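# Move one bottle from cabinet to bench upright

## Task

Take exactly one bottle out of the cabinet and leave it standing upright on the bench, while the remaining two bottles are still inside the cabinet.

## Robot and tools

ROBOT. Two arms, left_arm and right_arm, each on its own carriage (left_rail, right_rail) on one shared floor track. Each has a gripper with two folding fingers. The left carriage is always on the +y side; the names do not match the image sides.

SCENE FRAME. Fixed to the table: z = 0 is the table top, +z up, +x is the direction the arms face, +y to their left. The track runs along y at x = 0 (y = 0 mid-track); the table starts at x = 0.17 m. An arm base sits at x = 0, y = its carriage position_m, z = 0.04 m. Reported hand positions are in metres, orientations as quaternions wxyz, and can be a few cm off.

GRIPPER AXES. Fingers point along the gripper's +z, open and close along its y. end_effector_position is the point between closed pads; fingertips reach roughly 33 mm beyond it. A block juts about 10 cm toward gripper +x.

execute_actions(actions, cameras). actions is a list run in order. Each action may hold "rows", "steps", "until" and rail commands. rows: up to 15, each one control step (1/30 s), each exactly 18 numbers in [-1, 1], always both arms: left dx, dy, dz, rx, ry, rz, gripper position, force_limit, speed, then the same nine for the right. dx..rz are an offset, not a pose: measured from that arm's Hand target as it stood when the action began, in that Hand target's own axes, and every row counts from that same start. 1.0 = 0.6 m or 180 degrees; rx, ry, rz form one rotation vector. Sending the same offset in a new action moves further. All six zeros re-commands the current Hand target. steps: 1 to 450 (default 15); after the last row the arm keeps heading to that row's target. For gentle motion ramp offsets about 0.01 per row. until ends an action early on rail fields, e.g. {"all": {"status": "ended"}} or {"left_rail": {"position_status": ["!=", "moving"]}}; numbers need a comparison (=, !=, <, <=, >, >=).

RAILS. Command inside an action: {"left_rail": {"position_m": x}} with left_rail -0.8 to 1.5 m, right_rail -1.5 to 0.8 m (absolute track position); speed_m_s 0.01 to 1; acceleration_factor 0.1 to 1; {"stop": true} brakes. Then wait with until position_status != moving. Keep carriages at least about 0.78 m apart. Arm targets ride with their carriage, so let it arrive before aiming at a scene point. Status words: done, moving, contact_stop, time_out, stopped, stopped_with_arm, stopped_for_other_arm, stopped_for_other_carriage; position_answer taken or not_taken (resend once the carriage is still). Any out-of-range value refuses the whole call.

GRIPPER NUMBERS. position +1 = open 140 mm, about -0.8 = pads touching, -1 = close until blocked. force_limit -1 to +1 (about 14 N to 58 N per pad at slow close); speed -1 to +1 (about 30 to 250 mm/s); both start at +1. Faster closes squeeze much harder. To leave a gripper alone, resend its last three numbers; a 0 is a real command. After closing, object_status should read 2 (stopped while closing); 3 means reached the target or pads met, perhaps empty; 1 stopped while opening; 0 moving. position_measured is in counts: 3 open, about 75 = 100 mm, 139 = 60 mm, 200 = 20 mm, 230 pads meet. Grip with the outer quarter of the pads; deeper grips let fingers fold and can hold a thin bottle poorly. Fingertips pushed against a surface fold easily.

move(target, speed, blend, stop_force, zero, blocking, cameras). Straight-line paths for both arms. target is one 18-number row or a list of up to 15 rows, same layout and scale as rows, every row an offset from the Hand targets at the move's start. speed: m/s, 0.002 to 3.2, default 0.25 (turns up to twice that in rad/s), one value or one per target. blend: corner rounding in m for lists, default 0 (stop at each). stop_force: 4 to 120 N, ends an arm's path on felt push; not with blocking=false and unreliable while the gripper turns; omit it when backing off a contact. zero (default true) re-zeroes before the move. blocking=false returns after about 0.5 s; then use wait or stop before more rows or moves. Moves run at most 10 s. The result adds a move: line (done, off_target, moving, held, fault) and limits (paced, held).

wait(seconds 0 to 10). stop() brakes a running move. zoom_image(camera, region [x0,y0,x1,y1], at most 504 px each way) on cam_high, cam_front, cam_side, cam_left_wrist or cam_right_wrist from the latest images. Images are 672x504; cam_low also exists but cannot be zoomed. zero_wrist_force(arm). finished_scene(scene 1 or 2) ends the scene for good.

RESULTS. Hand target is what the next offsets count from. Joint positions: rail m then six joint angles in rad. Wrist force and torque are in the gripper's own axes. Motor temperatures per joint; MOTOR HOT from 70 C, brakes at 85 C.

AVOID. Net force near 150 N or joint torque at its limit stops the arm for 10 s (limits: 293, 293, 133, 48, 48, 48 N m). Arms are stiff: aiming past a firm contact can fault. Never let the arms or a gripper and the other arm's fingers press together. Nothing may fall off the table or be set on the track or metal strip. Avoid drops, releasing moving parts, slams, hard pushes, big levers on the wrist, and paths close past an arm's own base. Orientation commands are clipped to 32 degrees per step.

Each tool is called after "Emit:" by a JSON object that holds its "method" and its "body", one argument or row to a line.

## Session

Emit:
{"method": "execute_actions", "body": {
  "actions": []
}}

Scene clock: 0.00 s.
left_arm: end_effector_position=(+0.3563, +1.0862, +0.5790) position_measured=3 object_status=3 end_effector_quat_wxyz=(+0.000, +0.000, +1.000, +0.000) | right_arm: end_effector_position=(+0.3563, -1.0702, +0.5790) position_measured=3 object_status=3 end_effector_quat_wxyz=(+0.000, +0.000, +1.000, +0.000)
Joint positions: left_arm=[1.008 -0.281 -2.157 1.821 -1.235 -1.571 -0.28] | right_arm=[-1.149 -0.28 -2.157 1.821 -1.235 -1.571 -0.281]
Joint velocities: within noise
Joint torques (N m): no reading
Motor temperatures (°C): left_arm=[36 35 31 35 29 42] | right_arm=[35 34 32 34 39 31]
Wrist force (N): no reading
Wrist torque (N m): no reading
Wrist force, peak (N): no reading
Hand target: left_arm +0.3563, +1.0862, +0.5790; +0.000, +0.000, +1.000, +0.000 | right_arm +0.3563, -1.0702, +0.5790; +0.000, +0.000, +1.000, +0.000
Tool commands: left_gripper/position=+1.0 left_gripper/force_limit=+1.0 left_gripper/speed=+1.0 right_gripper/position=+1.0 right_gripper/force_limit=+1.0 right_gripper/speed=+1.0
left_rail: position_m=1.008 position_status=done
right_rail: position_m=-1.149 position_status=done

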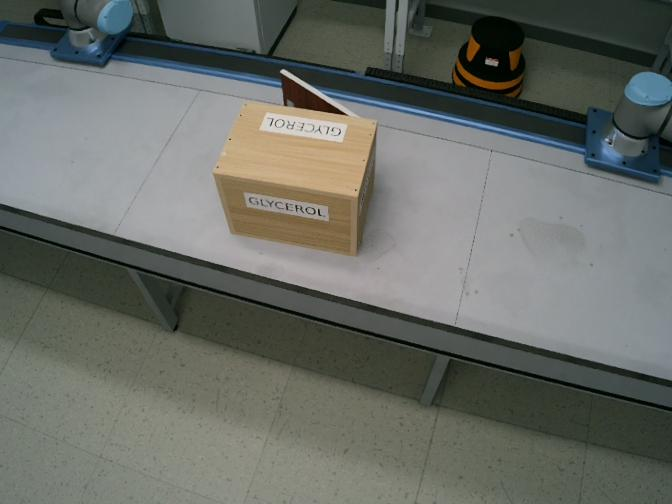

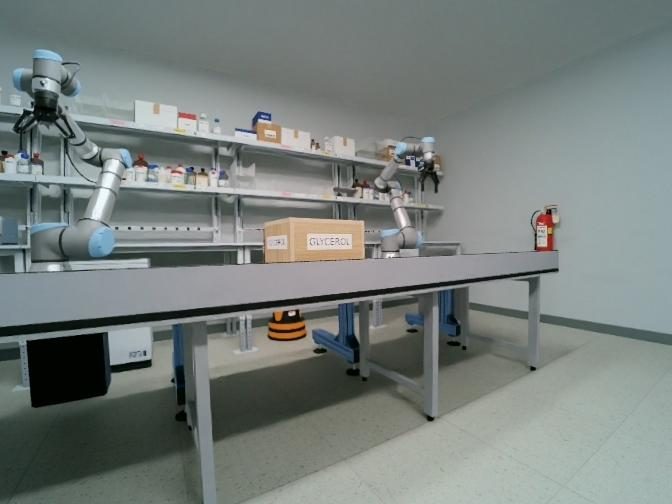

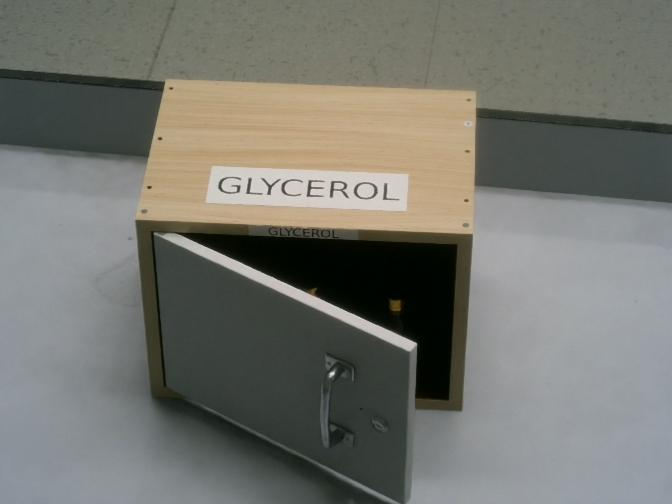

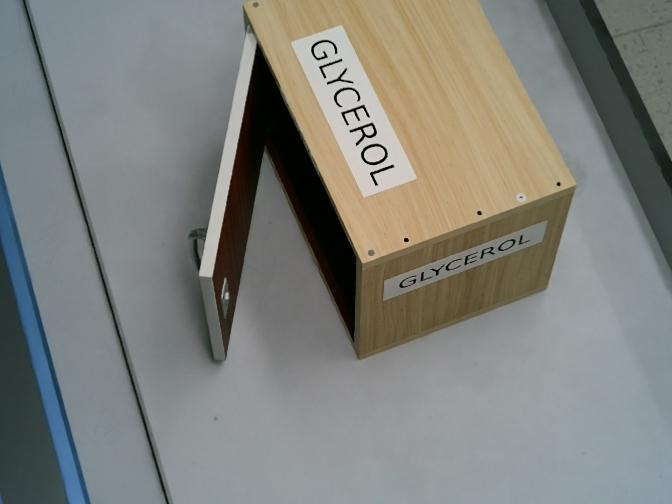

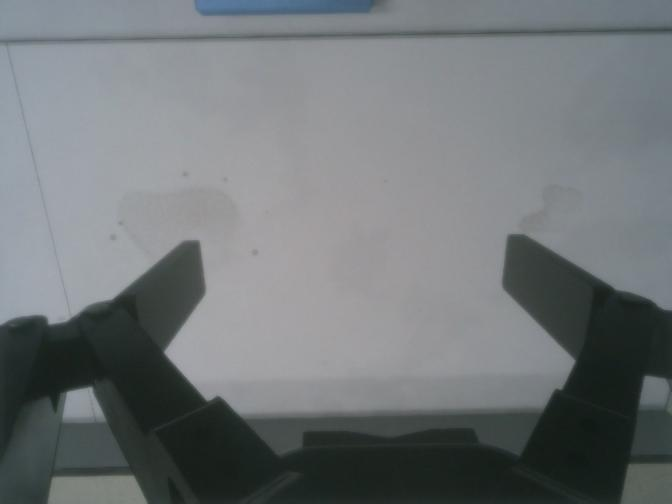

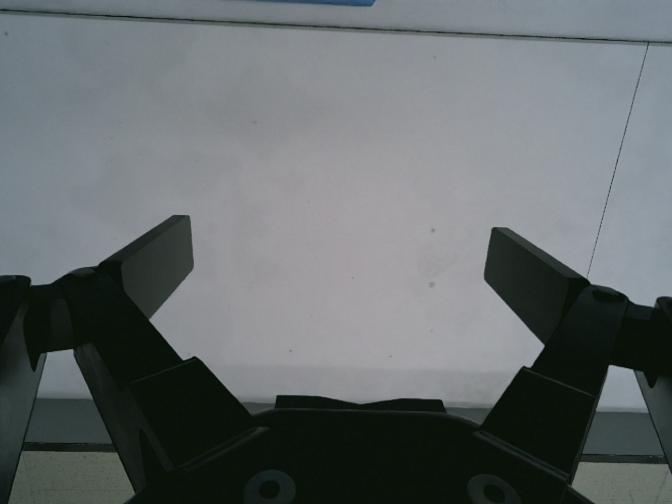

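Emit:
{"method": "move", "body": {
  "target": [0,0,0,0,0,0,1,1,1,0.094,0.583,0.13,-0.3708,0.1729,0.6422,1,1,1],
  "speed": 0.5,
  "cameras": ["cam_right_wrist","cam_front","cam_high"]
}}

Scene clock: 69.47 s.
left_arm: end_effector_position=(+0.3563, +1.0862, +0.5790) position_measured=3 object_status=3 end_effector_quat_wxyz=(+0.000, +0.000, +1.000, +0.000) | right_arm: end_effector_position=(+0.2999, -0.7205, +0.5010) position_measured=3 object_status=3 end_effector_quat_wxyz=(-0.211, +0.785, +0.366, +0.453)
Joint positions: left_arm=[1.008 -0.281 -2.157 1.821 -1.235 -1.571 -0.28] | right_arm=[-1.149 0.215 -2.5 2.523 -2.534 -1.013 2.773]
Joint torques (N m): left_arm=[0.41 0.99 -51.67 -4.19 -0.39 0.29] | right_arm=[16.21 42.69 -58.69 -8.04 -2.12 3.56]
Wrist force (N): left_arm=[0.2 0.1 0.1] | right_arm=[-1.3 0.5 0.4]
Wrist torque (N m): left_arm=[0.03 -0.06 -0.01] | right_arm=[-0.04 0.61 -0.12]
Wrist force, peak (N): left_arm=[0.0 0.2 0.6] | right_arm=[-2.6 -0.3 0.9]
Hand target: left_arm +0.3563, +1.0862, +0.5790; +0.000, +0.000, +1.000, +0.000 | right_arm +0.2999, -0.7204, +0.5010; -0.211, +0.785, +0.366, +0.453
Off the commanded pose: left_arm 0.000 m, 0 deg | right_arm 0.000 m, 0 deg.
left_rail: position_m=1.008 position_status=done
right_rail: position_m=-1.149 position_status=done
move: done
Images, in order (width x height): cam_high 672x504, cam_front 672x504, cam_right_wrist 672x504.

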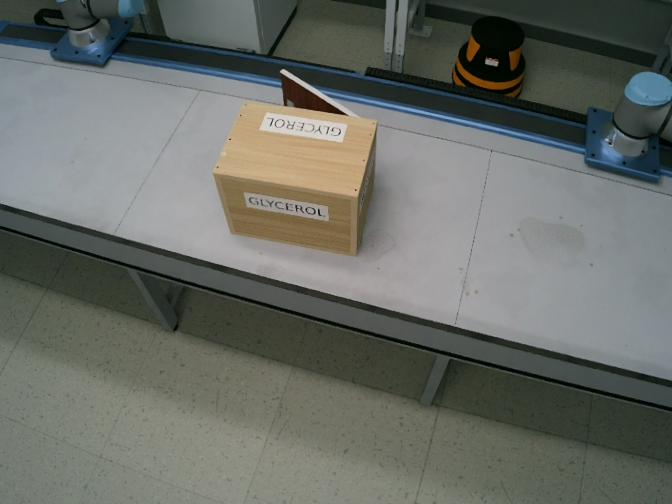

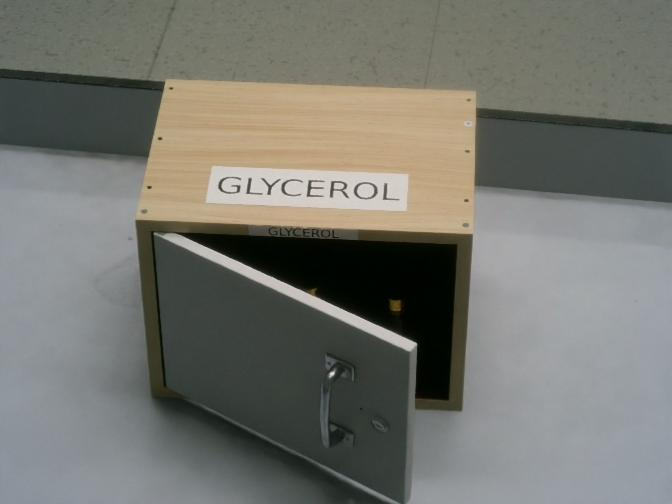

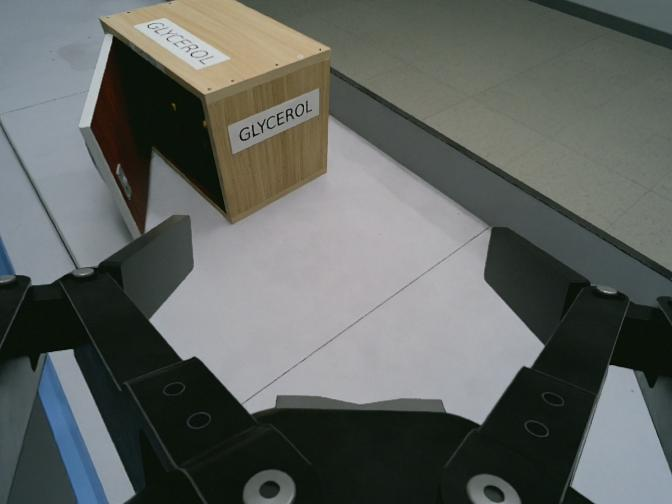

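Emit:
{"method": "move", "body": {
  "target": [0,0,0,0,0,0,1,1,1,-0.094,-0.1925,0.1695,0,0,0,1,1,1],
  "speed": 0.5,
  "cameras": ["cam_right_wrist"]
}}

Emit:
{"method": "zoom_image", "body": {
  "camera": "cam_right_wrist",
  "region": [0, 0, 336, 252]
}}

Scene clock: 119.63 s.
left_arm: end_effector_position=(+0.3563, +1.0862, +0.5790) position_measured=3 object_status=3 end_effector_quat_wxyz=(+0.000, +0.000, +1.000, +0.000) | right_arm: end_effector_position=(+0.2500, -0.6003, +0.4013) position_measured=3 object_status=3 end_effector_quat_wxyz=(-0.211, +0.785, +0.366, +0.453)
Joint positions: left_arm=[1.008 -0.281 -2.157 1.821 -1.235 -1.571 -0.28] | right_arm=[-1.149 0.826 -2.018 2.582 -3.181 -1.53 3.118]
Joint torques (N m): left_arm=[-0.25 0.88 -51.65 -4.45 -0.4 0.2] | right_arm=[18.3 15.15 -52.37 -8.12 -3.72 3.43]
Wrist force (N): left_arm=[0.0 0.1 0.1] | right_arm=[-1.5 0.4 0.4]
Wrist torque (N m): left_arm=[0.03 0.01 -0.01] | right_arm=[-0.07 0.64 -0.15]
Wrist force, peak (N): left_arm=[-0.1 0.5 0.5] | right_arm=[-2.8 -0.5 2.2]
Hand target: left_arm +0.3563, +1.0862, +0.5790; +0.000, +0.000, +1.000, +0.000 | right_arm +0.2500, -0.6003, +0.4013; -0.211, +0.785, +0.366, +0.453
Off the commanded pose: left_arm 0.000 m, 0 deg | right_arm 0.000 m, 0 deg.
left_rail: position_m=1.008 position_status=done
right_rail: position_m=-1.149 position_status=done
move: done
Images, in order (width x height): cam_right_wrist 672x504.

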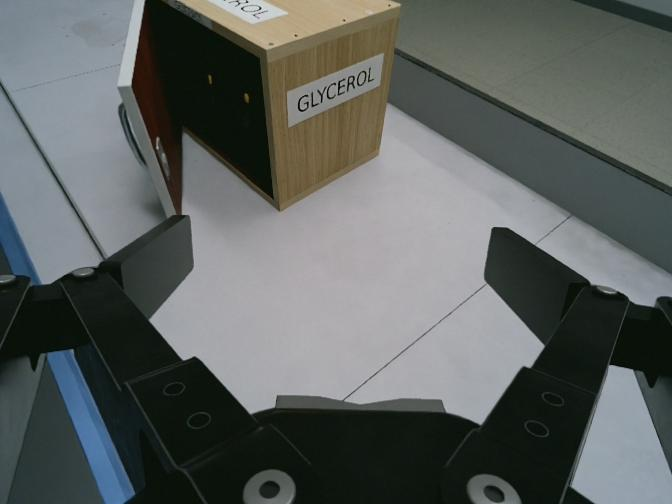

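Scaled by 1.500.

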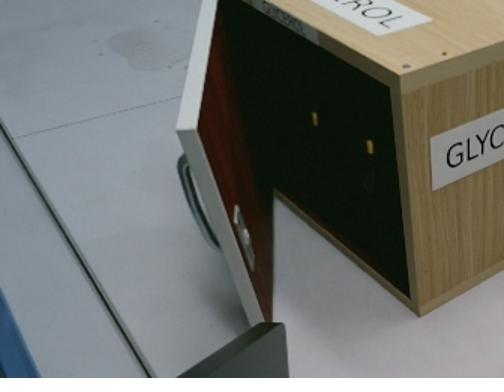

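Emit:
{"method": "zoom_image", "body": {
  "camera": "cam_right_wrist",
  "region": [180, 40, 280, 140]
}}

Emit:
{"method": "execute_actions", "body": {
  "actions": [
    {"steps":1}
  ],
  "cameras": ["cam_front"]
}}

Emit:
{"method": "zoom_image", "body": {
  "camera": "cam_front",
  "region": [280, 220, 480, 420]
}}

Scaled by 5.040.

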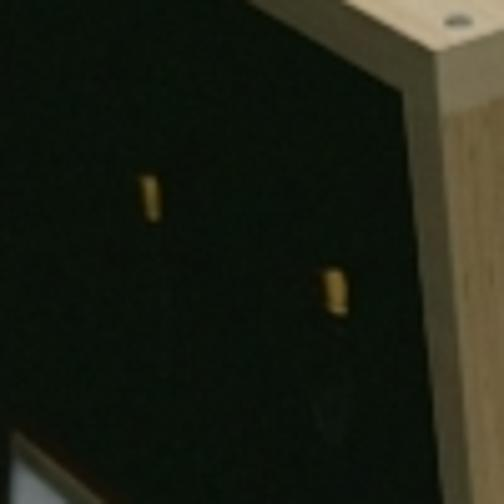

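Scene clock: 161.93 s.
left_arm: end_effector_position=(+0.3563, +1.0862, +0.5790) position_measured=3 object_status=3 end_effector_quat_wxyz=(+0.000, +0.000, +1.000, +0.000) | right_arm: end_effector_position=(+0.2500, -0.6003, +0.4013) position_measured=3 object_status=3 end_effector_quat_wxyz=(-0.211, +0.785, +0.366, +0.453)
Joint positions: left_arm=[1.008 -0.281 -2.157 1.821 -1.235 -1.571 -0.28] | right_arm=[-1.149 0.826 -2.018 2.582 -3.181 -1.531 3.118]
Joint torques (N m): left_arm=[-0.48 1.3 -51.56 -4.67 -0.47 0.03] | right_arm=[15.88 16.48 -52 -8.2 -3.48 3.5]
Wrist force (N): left_arm=[-0.1 0.2 0.4] | right_arm=[-1.0 0.6 0.6]
Wrist torque (N m): left_arm=[0.06 0.01 0.00] | right_arm=[-0.02 0.53 -0.14]
Wrist force, peak (N): left_arm=[0.0 0.2 0.6] | right_arm=[-2.1 0.2 0.7]
Hand target: left_arm +0.3563, +1.0862, +0.5790; +0.000, +0.000, +1.000, +0.000 | right_arm +0.2500, -0.6003, +0.4013; -0.211, +0.785, +0.366, +0.453
Tool commands: left_gripper/position=+1.0 left_gripper/force_limit=+1.0 left_gripper/speed=+1.0 right_gripper/position=+1.0 right_gripper/force_limit=+1.0 right_gripper/speed=+1.0
Off the commanded pose: left_arm 0.000 m, 0 deg | right_arm 0.000 m, 0 deg.
left_rail: position_m=1.008 position_status=done
right_rail: position_m=-1.149 position_status=done
Images, in order (width x height): cam_front 672x504.

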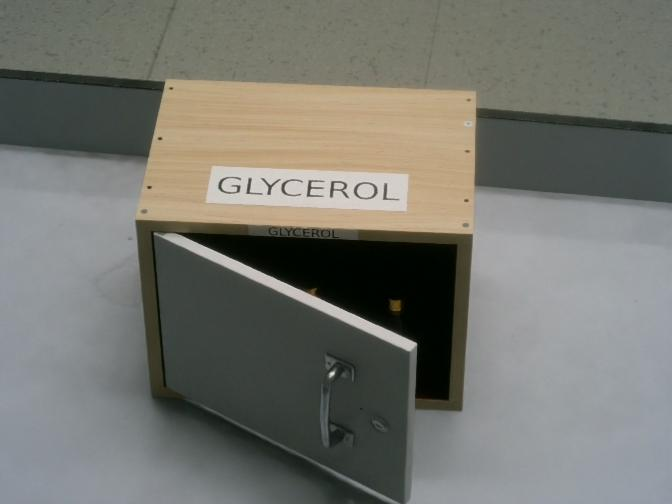

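Scaled by 2.520.

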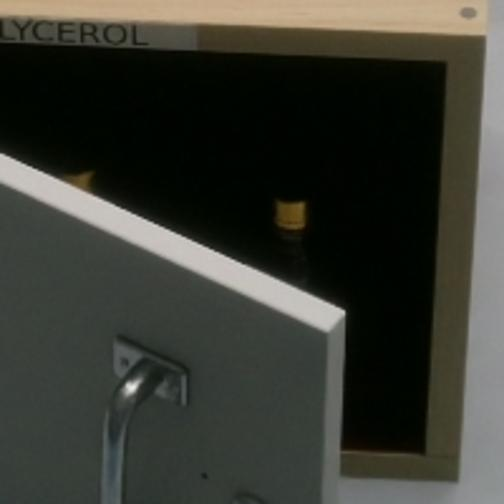

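Emit:
{"method": "move", "body": {
  "target": [0,0,0,0,0,0,1,1,1,0.0493,0.2048,0.0192,-0.1451,-0.3111,0.2513,-1,-1,0],
  "speed": 0.5
}}

Emit:
{"method": "execute_actions", "body": {
  "actions": [
    {"right_rail":{"position_m":-0.62,"speed_m_s":0.5,"acceleration_factor":0.5},"steps":150,"until":{"right_rail":{"position_status":["!=","moving"]}}}
  ],
  "cameras": ["cam_right_wrist","cam_high"]
}}

Scene clock: 201.67 s.
left_arm: end_effector_position=(+0.3563, +1.0862, +0.5790) position_measured=3 object_status=3 end_effector_quat_wxyz=(+0.000, +0.000, +1.000, +0.000) | right_arm: end_effector_position=(+0.3600, -0.6603, +0.4212) position_measured=233 object_status=3 end_effector_quat_wxyz=(+0.000, +1.000, +0.000, +0.000)
Joint positions: left_arm=[1.008 -0.281 -2.157 1.821 -1.235 -1.571 -0.28] | right_arm=[-1.149 0.645 -1.746 1.855 -1.68 -1.571 3.786]
Joint torques (N m): left_arm=[-1.83 1.7 -51.13 -4.43 -0.93 0.08] | right_arm=[-20.05 -16.51 -58.82 -1.35 3.44 3.28]
Wrist force (N): left_arm=[0.0 0.0 0.2] | right_arm=[0.4 0.1 -0.6]
Wrist torque (N m): left_arm=[0.01 0.00 -0.01] | right_arm=[0.02 -0.08 -0.27]
Wrist force, peak (N): left_arm=[0.0 0.4 0.4] | right_arm=[-2.7 0.2 0.9]
Hand target: left_arm +0.3563, +1.0862, +0.5790; +0.000, +0.000, +1.000, +0.000 | right_arm +0.3600, -0.6603, +0.4212; +0.000, +1.000, +0.000, +0.000
Off the commanded pose: left_arm 0.000 m, 0 deg | right_arm 0.000 m, 0 deg.
left_rail: position_m=1.008 position_status=done
right_rail: position_m=-1.149 position_status=done
move: done

Scene clock: 203.60 s.
left_arm: end_effector_position=(+0.3563, +1.0862, +0.5790) position_measured=3 object_status=3 end_effector_quat_wxyz=(+0.000, +0.000, +1.000, +0.000) | right_arm: end_effector_position=(+0.3600, -0.1315, +0.4211) position_measured=233 object_status=3 end_effector_quat_wxyz=(+0.000, +1.000, +0.000, +0.000)
Joint positions: left_arm=[1.008 -0.281 -2.157 1.821 -1.235 -1.571 -0.28] | right_arm=[-0.62 0.645 -1.746 1.855 -1.68 -1.571 3.786]
Joint torques (N m): left_arm=[-1.2 1.67 -51.77 -4.57 -0.85 0.06] | right_arm=[-12.54 -33.12 -50.82 -3.73 -0.4 3.32]
Wrist force (N): left_arm=[0.1 0.4 0.0] | right_arm=[0.2 -0.1 -0.6]
Wrist torque (N m): left_arm=[0.10 -0.02 0.00] | right_arm=[-0.02 -0.03 -0.26]
Wrist force, peak (N): left_arm=[0.5 0.5 0.0] | right_arm=[0.5 2.3 -1.0]
Hand target: left_arm +0.3563, +1.0862, +0.5790; +0.000, +0.000, +1.000, +0.000 | right_arm +0.3600, -0.1315, +0.4212; +0.000, +1.000, +0.000, +0.000
Tool commands: left_gripper/position=+1.0 left_gripper/force_limit=+1.0 left_gripper/speed=+1.0 right_gripper/position=-1.0 right_gripper/force_limit=-1.0 right_gripper/speed=+0.0
Off the commanded pose: left_arm 0.000 m, 0 deg | right_arm 0.000 m, 0 deg.
left_rail: position_m=1.008 position_status=done
right_rail: position_m=-0.620 speed_m_s=0.50 position_status=done
Images, in order (width x height): cam_high 672x504, cam_right_wrist 672x504.

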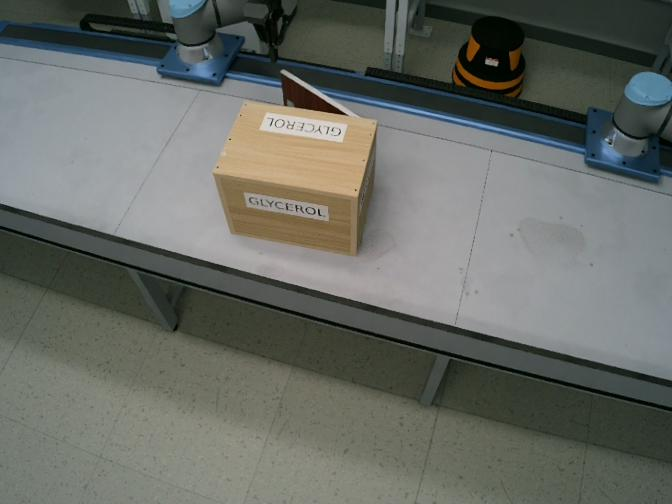

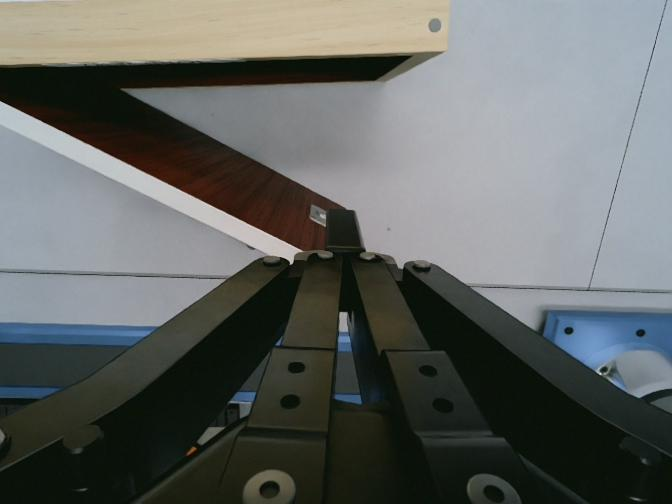

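Emit:
{"method": "move", "body": {
  "target": [
    [0,0,0,0,0,0,1,1,1,0.025,-0.083,0,0,0,0,-1,-1,0],
    [0,0,0,0,0,0,1,1,1,0.025,-0.086,0.335,0,0,0,-1,-1,0]
  ],
  "speed": 0.2,
  "stop_force": 15,
  "cameras": ["cam_right_wrist","cam_side"]
}}

Scene clock: 228.80 s.
left_arm: end_effector_position=(+0.3563, +1.0862, +0.5790) position_measured=3 object_status=3 end_effector_quat_wxyz=(+0.000, +0.000, +1.000, +0.000) | right_arm: end_effector_position=(+0.3751, -0.0799, +0.2202) position_measured=233 object_status=3 end_effector_quat_wxyz=(+0.000, +1.000, +0.000, +0.000)
Joint positions: left_arm=[1.008 -0.281 -2.157 1.821 -1.235 -1.571 -0.28] | right_arm=[-0.62 0.696 -1.552 2.049 -2.068 -1.571 3.837]
Joint torques (N m): left_arm=[-2.2 3 -52.31 -4.52 -1.17 0.06] | right_arm=[15.28 -28.41 -32.23 -7.72 2.68 3.63]
Wrist force (N): left_arm=[0.1 0.1 0.1] | right_arm=[0.2 0.1 -0.3]
Wrist torque (N m): left_arm=[0.02 -0.03 -0.01] | right_arm=[0.01 -0.05 -0.24]
Wrist force, peak (N): left_arm=[0.1 0.7 0.1] | right_arm=[0.8 -0.8 -3.2]
Hand target: left_arm +0.3563, +1.0862, +0.5790; +0.000, +0.000, +1.000, +0.000 | right_arm +0.3751, -0.0799, +0.2202; +0.000, +1.000, +0.000, +0.000
Off the commanded pose: left_arm 0.000 m, 0 deg | right_arm 0.000 m, 0 deg.
left_rail: position_m=1.008 position_status=done
right_rail: position_m=-0.620 speed_m_s=0.50 position_status=done
move: done
Images, in order (width x height): cam_side 672x504, cam_right_wrist 672x504.

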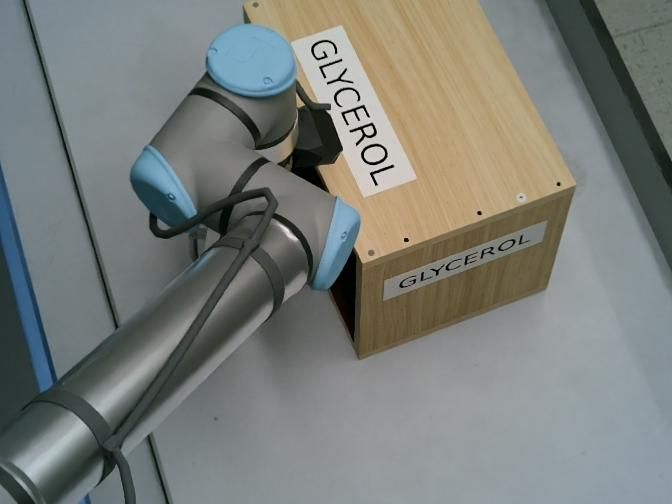

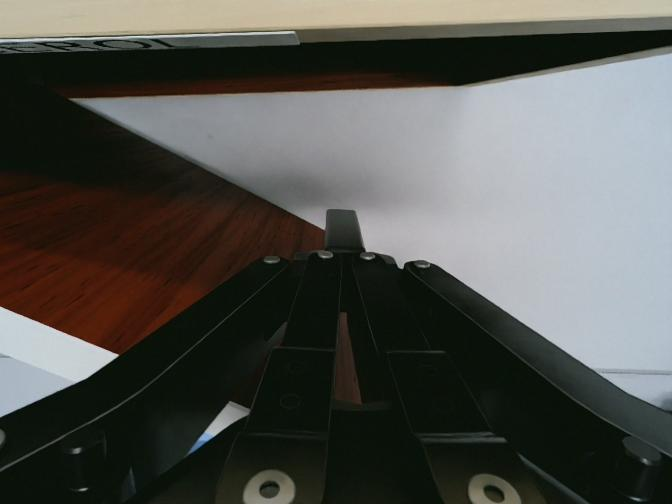

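Emit:
{"method": "move", "body": {
  "target": [
    [0,0,0,0,0,0,1,1,1,-0.108,-0.027,0,0,0,0,-1,-1,0],
    [0,0,0,0,0,0,1,1,1,-0.202,-0.098,0,0,0,0,-1,-1,0],
    [0,0,0,0,0,0,1,1,1,-0.273,-0.192,0,0,0,0,-1,-1,0],
    [0,0,0,0,0,0,1,1,1,-0.312,-0.278,0,0,0,0,-1,-1,0]
  ],
  "speed": 0.12,
  "blend": [0.03,0.03,0.03,0],
  "stop_force": 45,
  "cameras": ["cam_right_wrist","cam_front"]
}}

Scene clock: 248.93 s.
left_arm: end_effector_position=(+0.3563, +1.0862, +0.5790) position_measured=3 object_status=3 end_effector_quat_wxyz=(+0.000, +0.000, +1.000, +0.000) | right_arm: end_effector_position=(+0.1879, +0.0869, +0.2201) position_measured=233 object_status=3 end_effector_quat_wxyz=(+0.000, +1.000, +0.000, +0.000)
Joint positions: left_arm=[1.008 -0.281 -2.157 1.821 -1.235 -1.571 -0.28] | right_arm=[-0.62 1.071 -1.432 1.917 -2.057 -1.571 4.212]
Joint torques (N m): left_arm=[-1.37 4.7 -51.6 -4.37 -1.44 0.12] | right_arm=[18.52 -39.93 -53.88 -2.01 -2.73 3.51]
Wrist force (N): left_arm=[0.0 0.1 0.3] | right_arm=[1.9 2.4 -1.7]
Wrist torque (N m): left_arm=[0.01 -0.01 -0.01] | right_arm=[0.10 -0.25 -0.23]
Wrist force, peak (N): left_arm=[0.0 0.0 0.7] | right_arm=[7.8 2.5 -0.5]
Hand target: left_arm +0.3563, +1.0862, +0.5790; +0.000, +0.000, +1.000, +0.000 | right_arm +0.1879, +0.0869, +0.2201; +0.000, +1.000, +0.000, +0.000
Off the commanded pose: left_arm 0.000 m, 0 deg | right_arm 0.000 m, 0 deg.
left_rail: position_m=1.008 position_status=done
right_rail: position_m=-0.620 speed_m_s=0.50 position_status=done
move: done; blend cut to 0.0283 m at target 3
Images, in order (width x height): cam_front 672x504, cam_right_wrist 672x504.

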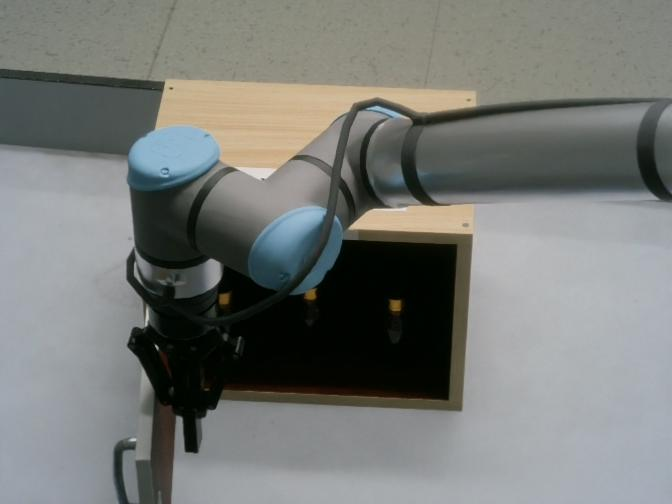

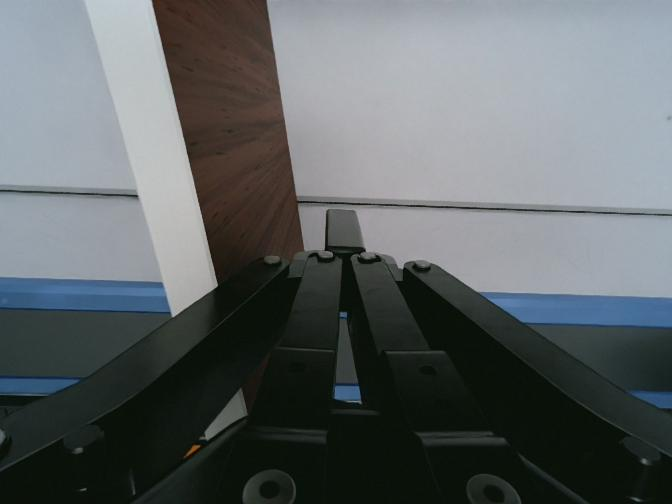

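Emit:
{"method": "move", "body": {
  "target": [
    [0,0,0,0,0,0,1,1,1,0.02,0.312,0,0,0,0,-1,-1,0],
    [0,0,0,0,0,0,1,1,1,0.187,0.312,-0.067,0,0.5,0,1,-1,0]
  ],
  "speed": [0.25,0.4],
  "cameras": ["cam_right_wrist","cam_front","cam_side"]
}}

Emit:
{"method": "zoom_image", "body": {
  "camera": "cam_right_wrist",
  "region": [180, 50, 520, 305]
}}

Emit:
{"method": "zoom_image", "body": {
  "camera": "cam_front",
  "region": [140, 220, 480, 475]
}}

Scene clock: 266.60 s.
left_arm: end_effector_position=(+0.3563, +1.0862, +0.5790) position_measured=3 object_status=3 end_effector_quat_wxyz=(+0.000, +0.000, +1.000, +0.000) | right_arm: end_effector_position=(+0.2991, -0.1005, +0.2585) position_measured=233 object_status=3 end_effector_quat_wxyz=(+0.025, +0.738, -0.029, +0.673)
Joint positions: left_arm=[1.008 -0.281 -2.157 1.821 -1.235 -1.571 -0.28] | right_arm=[-0.62 1.318 -1.008 2.34 -3.99 -2.942 3.618]
Joint torques (N m): left_arm=[-1.1 3.64 -51.68 -4.51 -1.89 -0.32] | right_arm=[15.26 -80.92 -0.71 0.07 -4.7 3.53]
Wrist force (N): left_arm=[0.0 0.1 0.1] | right_arm=[-0.4 -0.3 0.1]
Wrist torque (N m): left_arm=[0.02 0.00 -0.01] | right_arm=[-0.28 0.29 -0.11]
Wrist force, peak (N): left_arm=[0.2 0.3 0.7] | right_arm=[-5.0 -1.1 1.3]
Hand target: left_arm +0.3563, +1.0862, +0.5790; +0.000, +0.000, +1.000, +0.000 | right_arm +0.2991, -0.1005, +0.2585; +0.025, +0.738, -0.029, +0.673 (not the last commanded pose)
Tool commands: left_gripper/position=+1.0 left_gripper/force_limit=+1.0 left_gripper/speed=+1.0 right_gripper/position=-1.0 right_gripper/force_limit=-1.0 right_gripper/speed=+0.0
Off the commanded pose: left_arm 0.000 m, 0 deg | right_arm 0.002 m, 7 deg.
left_rail: position_m=1.008 position_status=done
right_rail: position_m=-0.620 speed_m_s=0.50 position_status=done
led back after a hold (right arm): the arm was led back toward your command in small steps, so it may still be short of it.
move: held (right_arm; a check stopped the path); path passed 1 of 2 targets; target 2's new numbers were not sent; limits=held
pose unreachable (right arm): on one or more control steps of this call, first in action 0 (counted from 0), this arm could not follow its commanded pose, so it was not sent that pose on those steps. It may still have moved: this result reports where it is.
cause: moving toward the commanded pose would bring two parts of the arm too close to each other (its gripper and another part of the arm, with joints 5 (wrist 1) to 7 (wrist 3) between them, 12 mm apart when it was first held).
Images, in order (width x height): cam_front 672x504, cam_side 672x504, cam_right_wrist 672x504.

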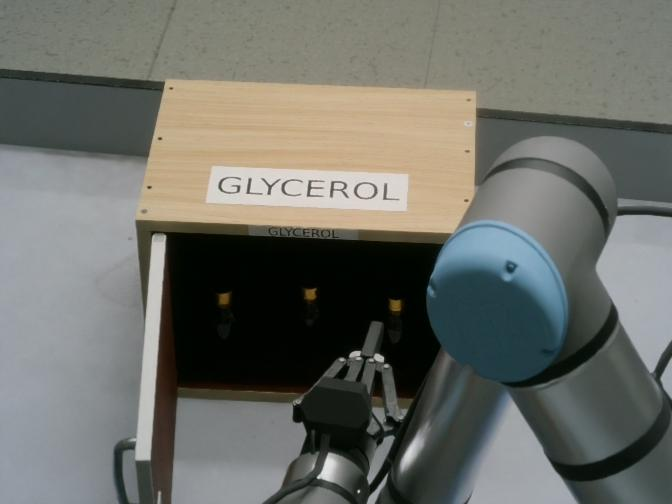

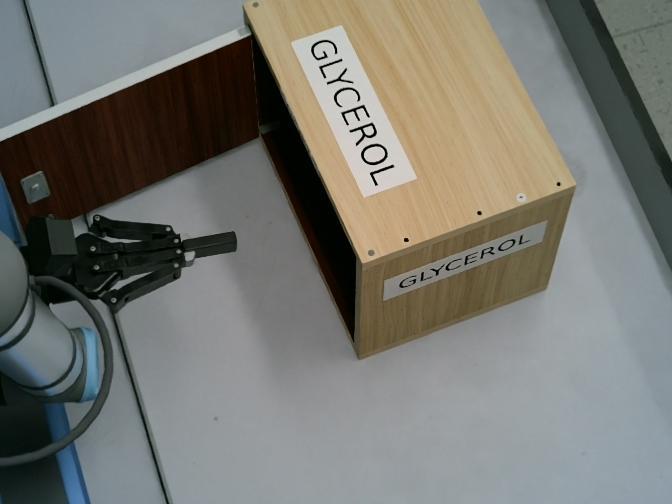

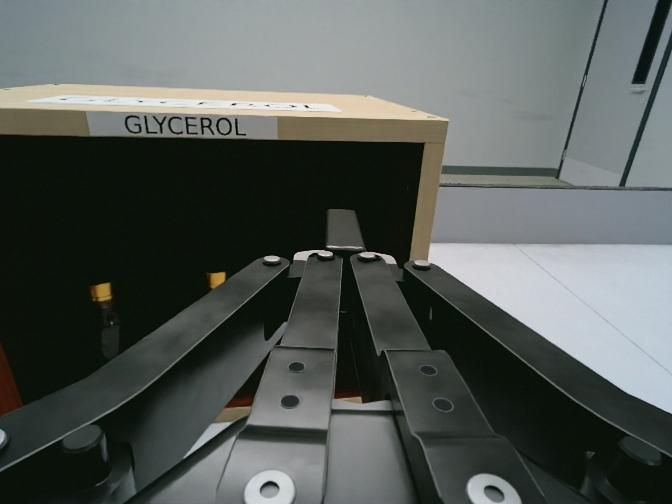

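Scaled by 1.482.

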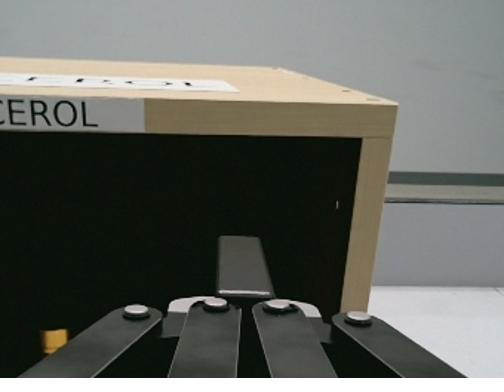

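Scaled by 1.482.

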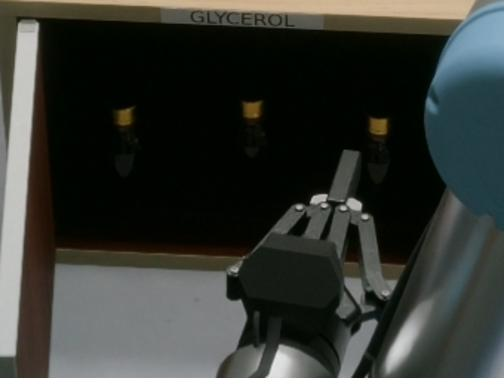

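Emit:
{"method": "execute_actions", "body": {
  "actions": [
    {"right_rail":{"position_m":-0.75},"steps":90,"until":{"right_rail":{"position_status":["!=","moving"]}}}
  ]
}}

Emit:
{"method": "move", "body": {
  "target": [0,0,0,0,0,0,1,1,1,-0.1008,-0.0812,-0.0288,0.1632,0.0286,-0.0082,1,-1,0],
  "speed": 0.3,
  "cameras": ["cam_right_wrist","cam_front","cam_side"]
}}

Emit:
{"method": "zoom_image", "body": {
  "camera": "cam_right_wrist",
  "region": [0, 150, 400, 450]
}}

Scene clock: 332.67 s.
left_arm: end_effector_position=(+0.3563, +1.0862, +0.5790) position_measured=3 object_status=3 end_effector_quat_wxyz=(+0.000, +0.000, +1.000, +0.000) | right_arm: end_effector_position=(+0.2991, -0.2306, +0.2585) position_measured=233 object_status=3 end_effector_quat_wxyz=(+0.025, +0.738, -0.029, +0.673)
Joint positions: left_arm=[1.008 -0.281 -2.157 1.821 -1.235 -1.571 -0.28] | right_arm=[-0.75 1.318 -1.008 2.34 -3.989 -2.942 3.619]
Joint torques (N m): left_arm=[-1.31 4.11 -52.01 -4.54 -1.56 -0.25] | right_arm=[9.37 -69.18 -20.34 0.26 -2.22 3.31]
Wrist force (N): left_arm=[0.0 0.2 0.2] | right_arm=[-0.5 -0.6 0.4]
Wrist torque (N m): left_arm=[0.05 -0.01 -0.01] | right_arm=[-0.36 0.30 -0.11]
Wrist force, peak (N): left_arm=[0.4 0.3 0.2] | right_arm=[-0.6 -2.2 0.4]
Hand target: left_arm +0.3563, +1.0862, +0.5790; +0.000, +0.000, +1.000, +0.000 | right_arm +0.2991, -0.2306, +0.2585; +0.025, +0.738, -0.029, +0.673 (not the last commanded pose)
Tool commands: left_gripper/position=+1.0 left_gripper/force_limit=+1.0 left_gripper/speed=+1.0 right_gripper/position=-1.0 right_gripper/force_limit=-1.0 right_gripper/speed=+0.0
Off the commanded pose: left_arm 0.000 m, 0 deg | right_arm 0.002 m, 7 deg.
left_rail: position_m=1.008 position_status=done
right_rail: position_m=-0.750 speed_m_s=0.50 position_status=done

Scene clock: 334.03 s.
left_arm: end_effector_position=(+0.3563, +1.0862, +0.5790) position_measured=3 object_status=3 end_effector_quat_wxyz=(+0.000, +0.000, +1.000, +0.000) | right_arm: end_effector_position=(+0.2953, -0.2214, +0.2484) position_measured=3 object_status=0 end_effector_quat_wxyz=(-0.001, +0.740, -0.001, +0.672)
Joint positions: left_arm=[1.008 -0.281 -2.157 1.821 -1.235 -1.571 -0.28] | right_arm=[-0.75 1.319 -0.979 2.346 -4.14 -2.872 3.501]
Joint torques (N m): left_arm=[0.1 4.23 -51.75 -4.45 -1.92 -0.06] | right_arm=[16.14 -79.9 0.62 0.39 -4.47 3.44]
Wrist force (N): left_arm=[-0.1 0.2 0.3] | right_arm=[-0.6 -0.2 0.5]
Wrist torque (N m): left_arm=[0.06 0.03 0.00] | right_arm=[-0.24 0.40 -0.11]
Wrist force, peak (N): left_arm=[-0.2 0.3 0.5] | right_arm=[-6.3 0.1 0.2]
Hand target: left_arm +0.3563, +1.0862, +0.5790; +0.000, +0.000, +1.000, +0.000 | right_arm +0.2953, -0.2214, +0.2484; -0.001, +0.740, -0.001, +0.672 (not the last commanded pose)
Off the commanded pose: left_arm 0.000 m, 0 deg | right_arm 0.065 m, 26 deg.
left_rail: position_m=1.008 position_status=done
right_rail: position_m=-0.750 speed_m_s=0.50 position_status=done
move: held (right_arm; a check stopped the path); limits=held
pose unreachable (right arm): on one or more control steps of this call, first in action 0 (counted from 0), this arm could not follow its commanded pose, so it was not sent that pose on those steps. It may still have moved: this result reports where it is.
cause: moving toward the commanded pose would bring two parts of the arm too close to each other (its gripper and another part of the arm, with joints 5 (wrist 1) to 7 (wrist 3) between them, 7 mm apart when it was first held).
Images, in order (width x height): cam_front 672x504, cam_side 672x504, cam_right_wrist 672x504.

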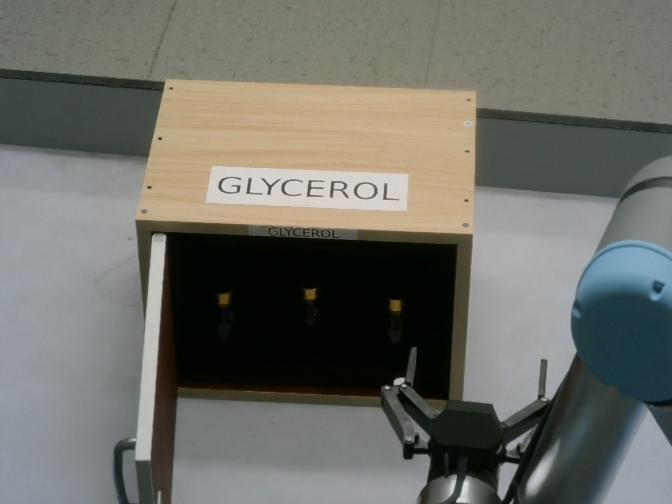

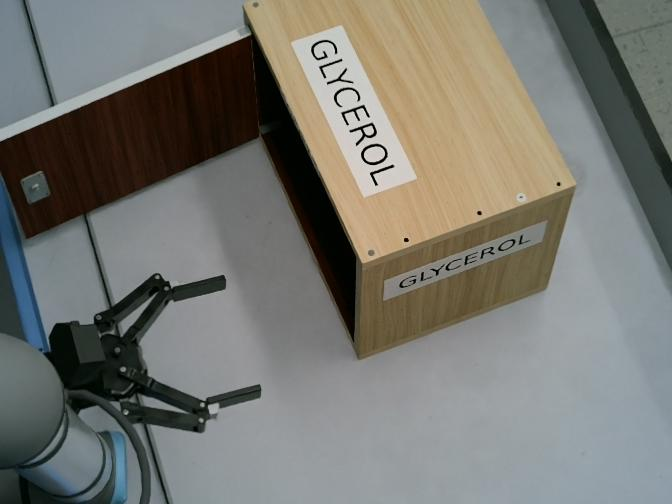

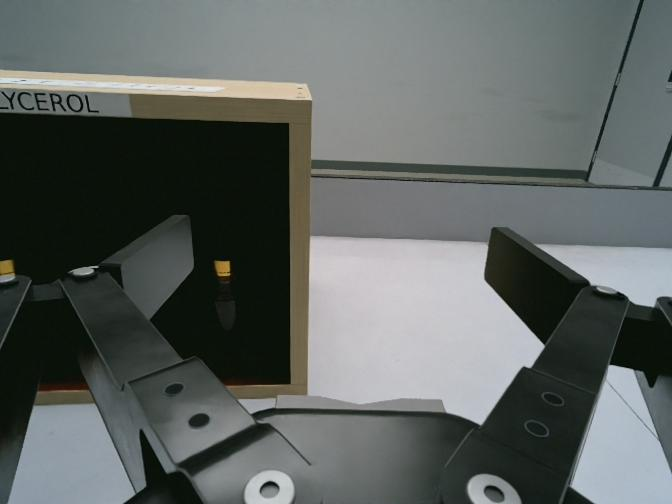

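Scaled by 1.260.

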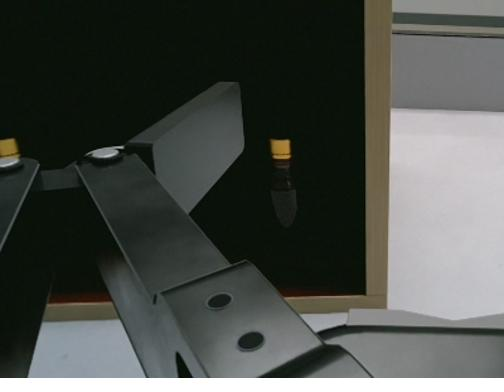

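Emit:
{"method": "move", "body": {
  "target": [0,0,0,0,0,0,1,1,1,-0.0409,0.265,0.0625,0.0533,-0.136,-0.017,-0.08,-1,0],
  "speed": 0.3
}}

Emit:
{"method": "execute_actions", "body": {
  "actions": [
    {"right_rail":{"position_m":-0.5},"steps":90,"until":{"right_rail":{"position_status":["!=","moving"]}}}
  ],
  "cameras": ["cam_right_wrist","cam_side","cam_front"]
}}

Emit:
{"method": "zoom_image", "body": {
  "camera": "cam_right_wrist",
  "region": [180, 50, 480, 300]
}}

Scene clock: 462.70 s.
left_arm: end_effector_position=(+0.3563, +1.0862, +0.5790) position_measured=3 object_status=3 end_effector_quat_wxyz=(+0.000, +0.000, +1.000, +0.000) | right_arm: end_effector_position=(+0.3303, -0.3803, +0.2199) position_measured=139 object_status=3 end_effector_quat_wxyz=(-0.045, +0.863, +0.075, +0.498)
Joint positions: left_arm=[1.008 -0.281 -2.157 1.821 -1.235 -1.571 -0.28] | right_arm=[-0.75 0.871 -1.56 2.791 -3.728 -2.158 3.54]
Joint torques (N m): left_arm=[-1.57 3.75 -51.66 -4.38 -1.82 -0.59] | right_arm=[-18.02 -38.99 -7.01 -1.57 2.36 -3.87]
Wrist force (N): left_arm=[0.2 0.1 0.1] | right_arm=[-0.9 0.2 0.4]
Wrist torque (N m): left_arm=[0.03 -0.04 0.00] | right_arm=[-0.12 0.39 0.24]
Wrist force, peak (N): left_arm=[0.1 0.6 0.1] | right_arm=[-1.3 -2.4 0.1]
Hand target: left_arm +0.3563, +1.0862, +0.5790; +0.000, +0.000, +1.000, +0.000 | right_arm +0.3303, -0.3803, +0.2199; -0.045, +0.863, +0.075, +0.498
Off the commanded pose: left_arm 0.000 m, 0 deg | right_arm 0.000 m, 0 deg.
left_rail: position_m=1.008 position_status=done
right_rail: position_m=-0.750 speed_m_s=0.50 position_status=done
move: done

Scene clock: 464.07 s.
left_arm: end_effector_position=(+0.3563, +1.0862, +0.5790) position_measured=3 object_status=3 end_effector_quat_wxyz=(+0.000, +0.000, +1.000, +0.000) | right_arm: end_effector_position=(+0.3303, -0.1303, +0.2199) position_measured=139 object_status=3 end_effector_quat_wxyz=(-0.045, +0.863, +0.075, +0.498)
Joint positions: left_arm=[1.008 -0.281 -2.157 1.821 -1.235 -1.571 -0.28] | right_arm=[-0.5 0.871 -1.56 2.791 -3.728 -2.158 3.54]
Joint torques (N m): left_arm=[-0.39 5.47 -51.88 -4.49 -1.89 -0.39] | right_arm=[-12.12 -30.84 -26.89 -4.12 0.12 -3.69]
Wrist force (N): left_arm=[0.2 0.2 0.1] | right_arm=[-0.7 -0.1 0.1]
Wrist torque (N m): left_arm=[0.05 -0.04 -0.01] | right_arm=[-0.18 0.35 0.24]
Wrist force, peak (N): left_arm=[-0.2 0.4 0.4] | right_arm=[-1.1 2.4 -0.3]
Hand target: left_arm +0.3563, +1.0862, +0.5790; +0.000, +0.000, +1.000, +0.000 | right_arm +0.3303, -0.1303, +0.2199; -0.045, +0.863, +0.075, +0.498
Tool commands: left_gripper/position=+1.0 left_gripper/force_limit=+1.0 left_gripper/speed=+1.0 right_gripper/position=-0.08 right_gripper/force_limit=-1.0 right_gripper/speed=+0.0
Off the commanded pose: left_arm 0.000 m, 0 deg | right_arm 0.000 m, 0 deg.
left_rail: position_m=1.008 position_status=done
right_rail: position_m=-0.500 speed_m_s=0.50 position_status=done
Images, in order (width x height): cam_front 672x504, cam_side 672x504, cam_right_wrist 672x504.

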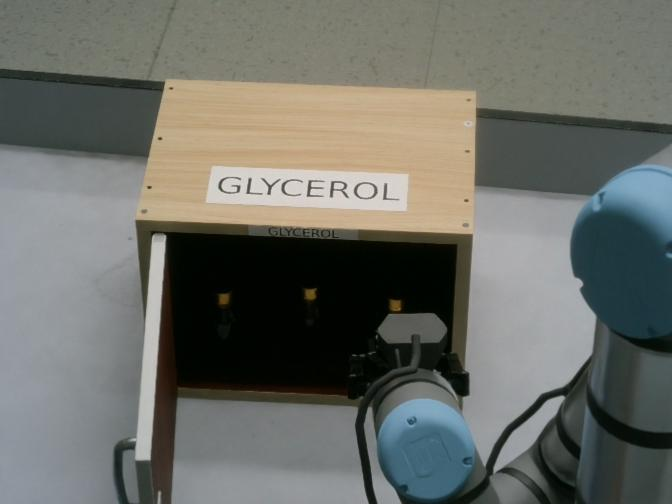

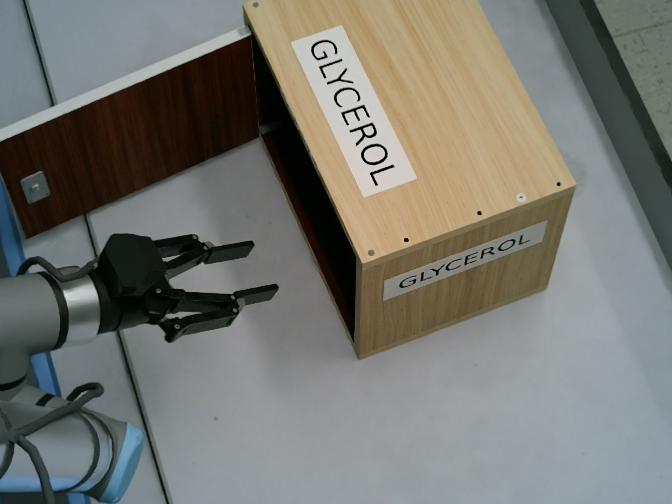

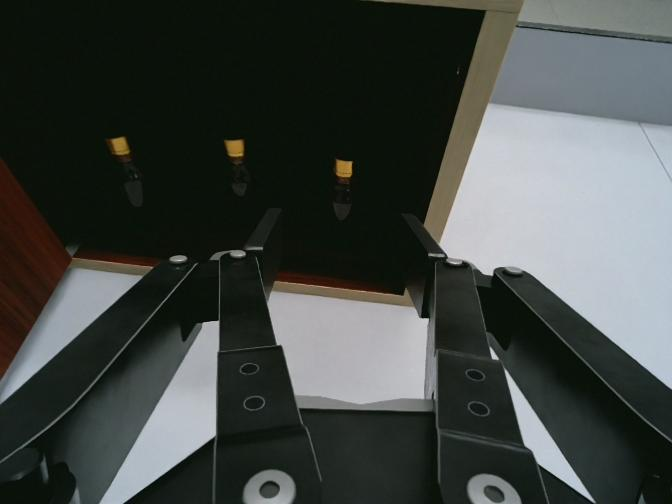

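Scaled by 1.680.

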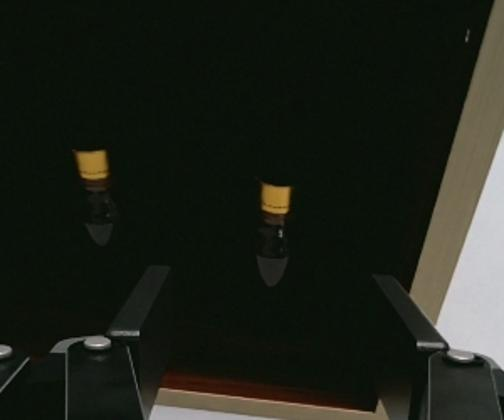

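Emit:
{"method": "move", "body": {
  "target": [0,0,0,0,0,0,1,1,1,-0.0187,0.0088,0.22,0,0,0,-0.2,-1,0],
  "speed": 0.15,
  "stop_force": 8,
  "cameras": ["cam_right_wrist"]
}}

Emit:
{"method": "zoom_image", "body": {
  "camera": "cam_right_wrist",
  "region": [220, 150, 460, 330]
}}

Scene clock: 483.57 s.
left_arm: end_effector_position=(+0.3563, +1.0862, +0.5790) position_measured=3 object_status=3 end_effector_quat_wxyz=(+0.000, +0.000, +1.000, +0.000) | right_arm: end_effector_position=(+0.4382, -0.1164, +0.1441) position_measured=154 object_status=3 end_effector_quat_wxyz=(-0.045, +0.863, +0.075, +0.498)
Joint positions: left_arm=[1.008 -0.281 -2.157 1.821 -1.235 -1.571 -0.28] | right_arm=[-0.5 0.652 -1.172 2.715 -4.109 -1.978 3.397]
Joint torques (N m): left_arm=[-0.98 3.12 -51.64 -4.62 -1.7 -0.42] | right_arm=[-18.85 -21.92 -15.23 -8.46 2.74 -3.94]
Wrist force (N): left_arm=[-0.1 0.2 0.0] | right_arm=[-0.4 -0.3 0.1]
Wrist torque (N m): left_arm=[0.04 0.01 -0.01] | right_arm=[-0.19 0.31 0.21]
Wrist force, peak (N): left_arm=[-0.3 0.5 0.1] | right_arm=[0.0 -0.3 1.7]
Hand target: left_arm +0.3563, +1.0862, +0.5790; +0.000, +0.000, +1.000, +0.000 | right_arm +0.4382, -0.1164, +0.1441; -0.045, +0.863, +0.075, +0.498
Off the commanded pose: left_arm 0.000 m, 0 deg | right_arm 0.000 m, 0 deg.
left_rail: position_m=1.008 position_status=done
right_rail: position_m=-0.500 speed_m_s=0.50 position_status=done
move: done
Images, in order (width x height): cam_right_wrist 672x504.

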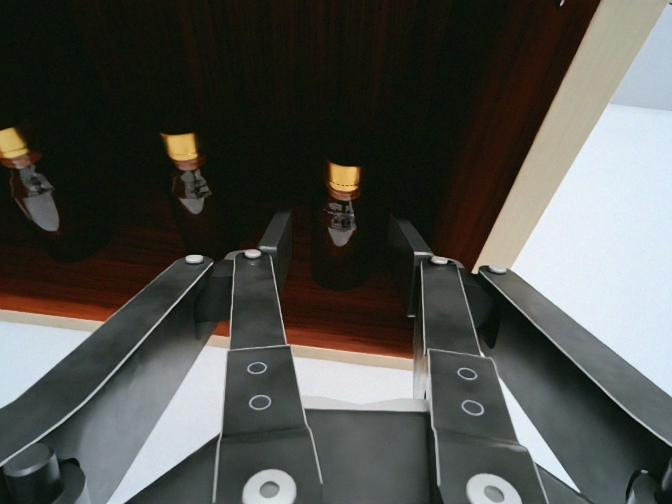

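Scaled by 2.100.

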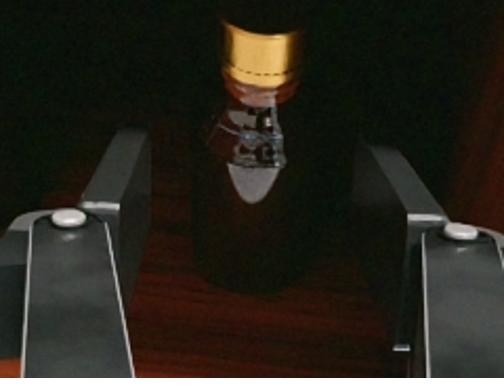

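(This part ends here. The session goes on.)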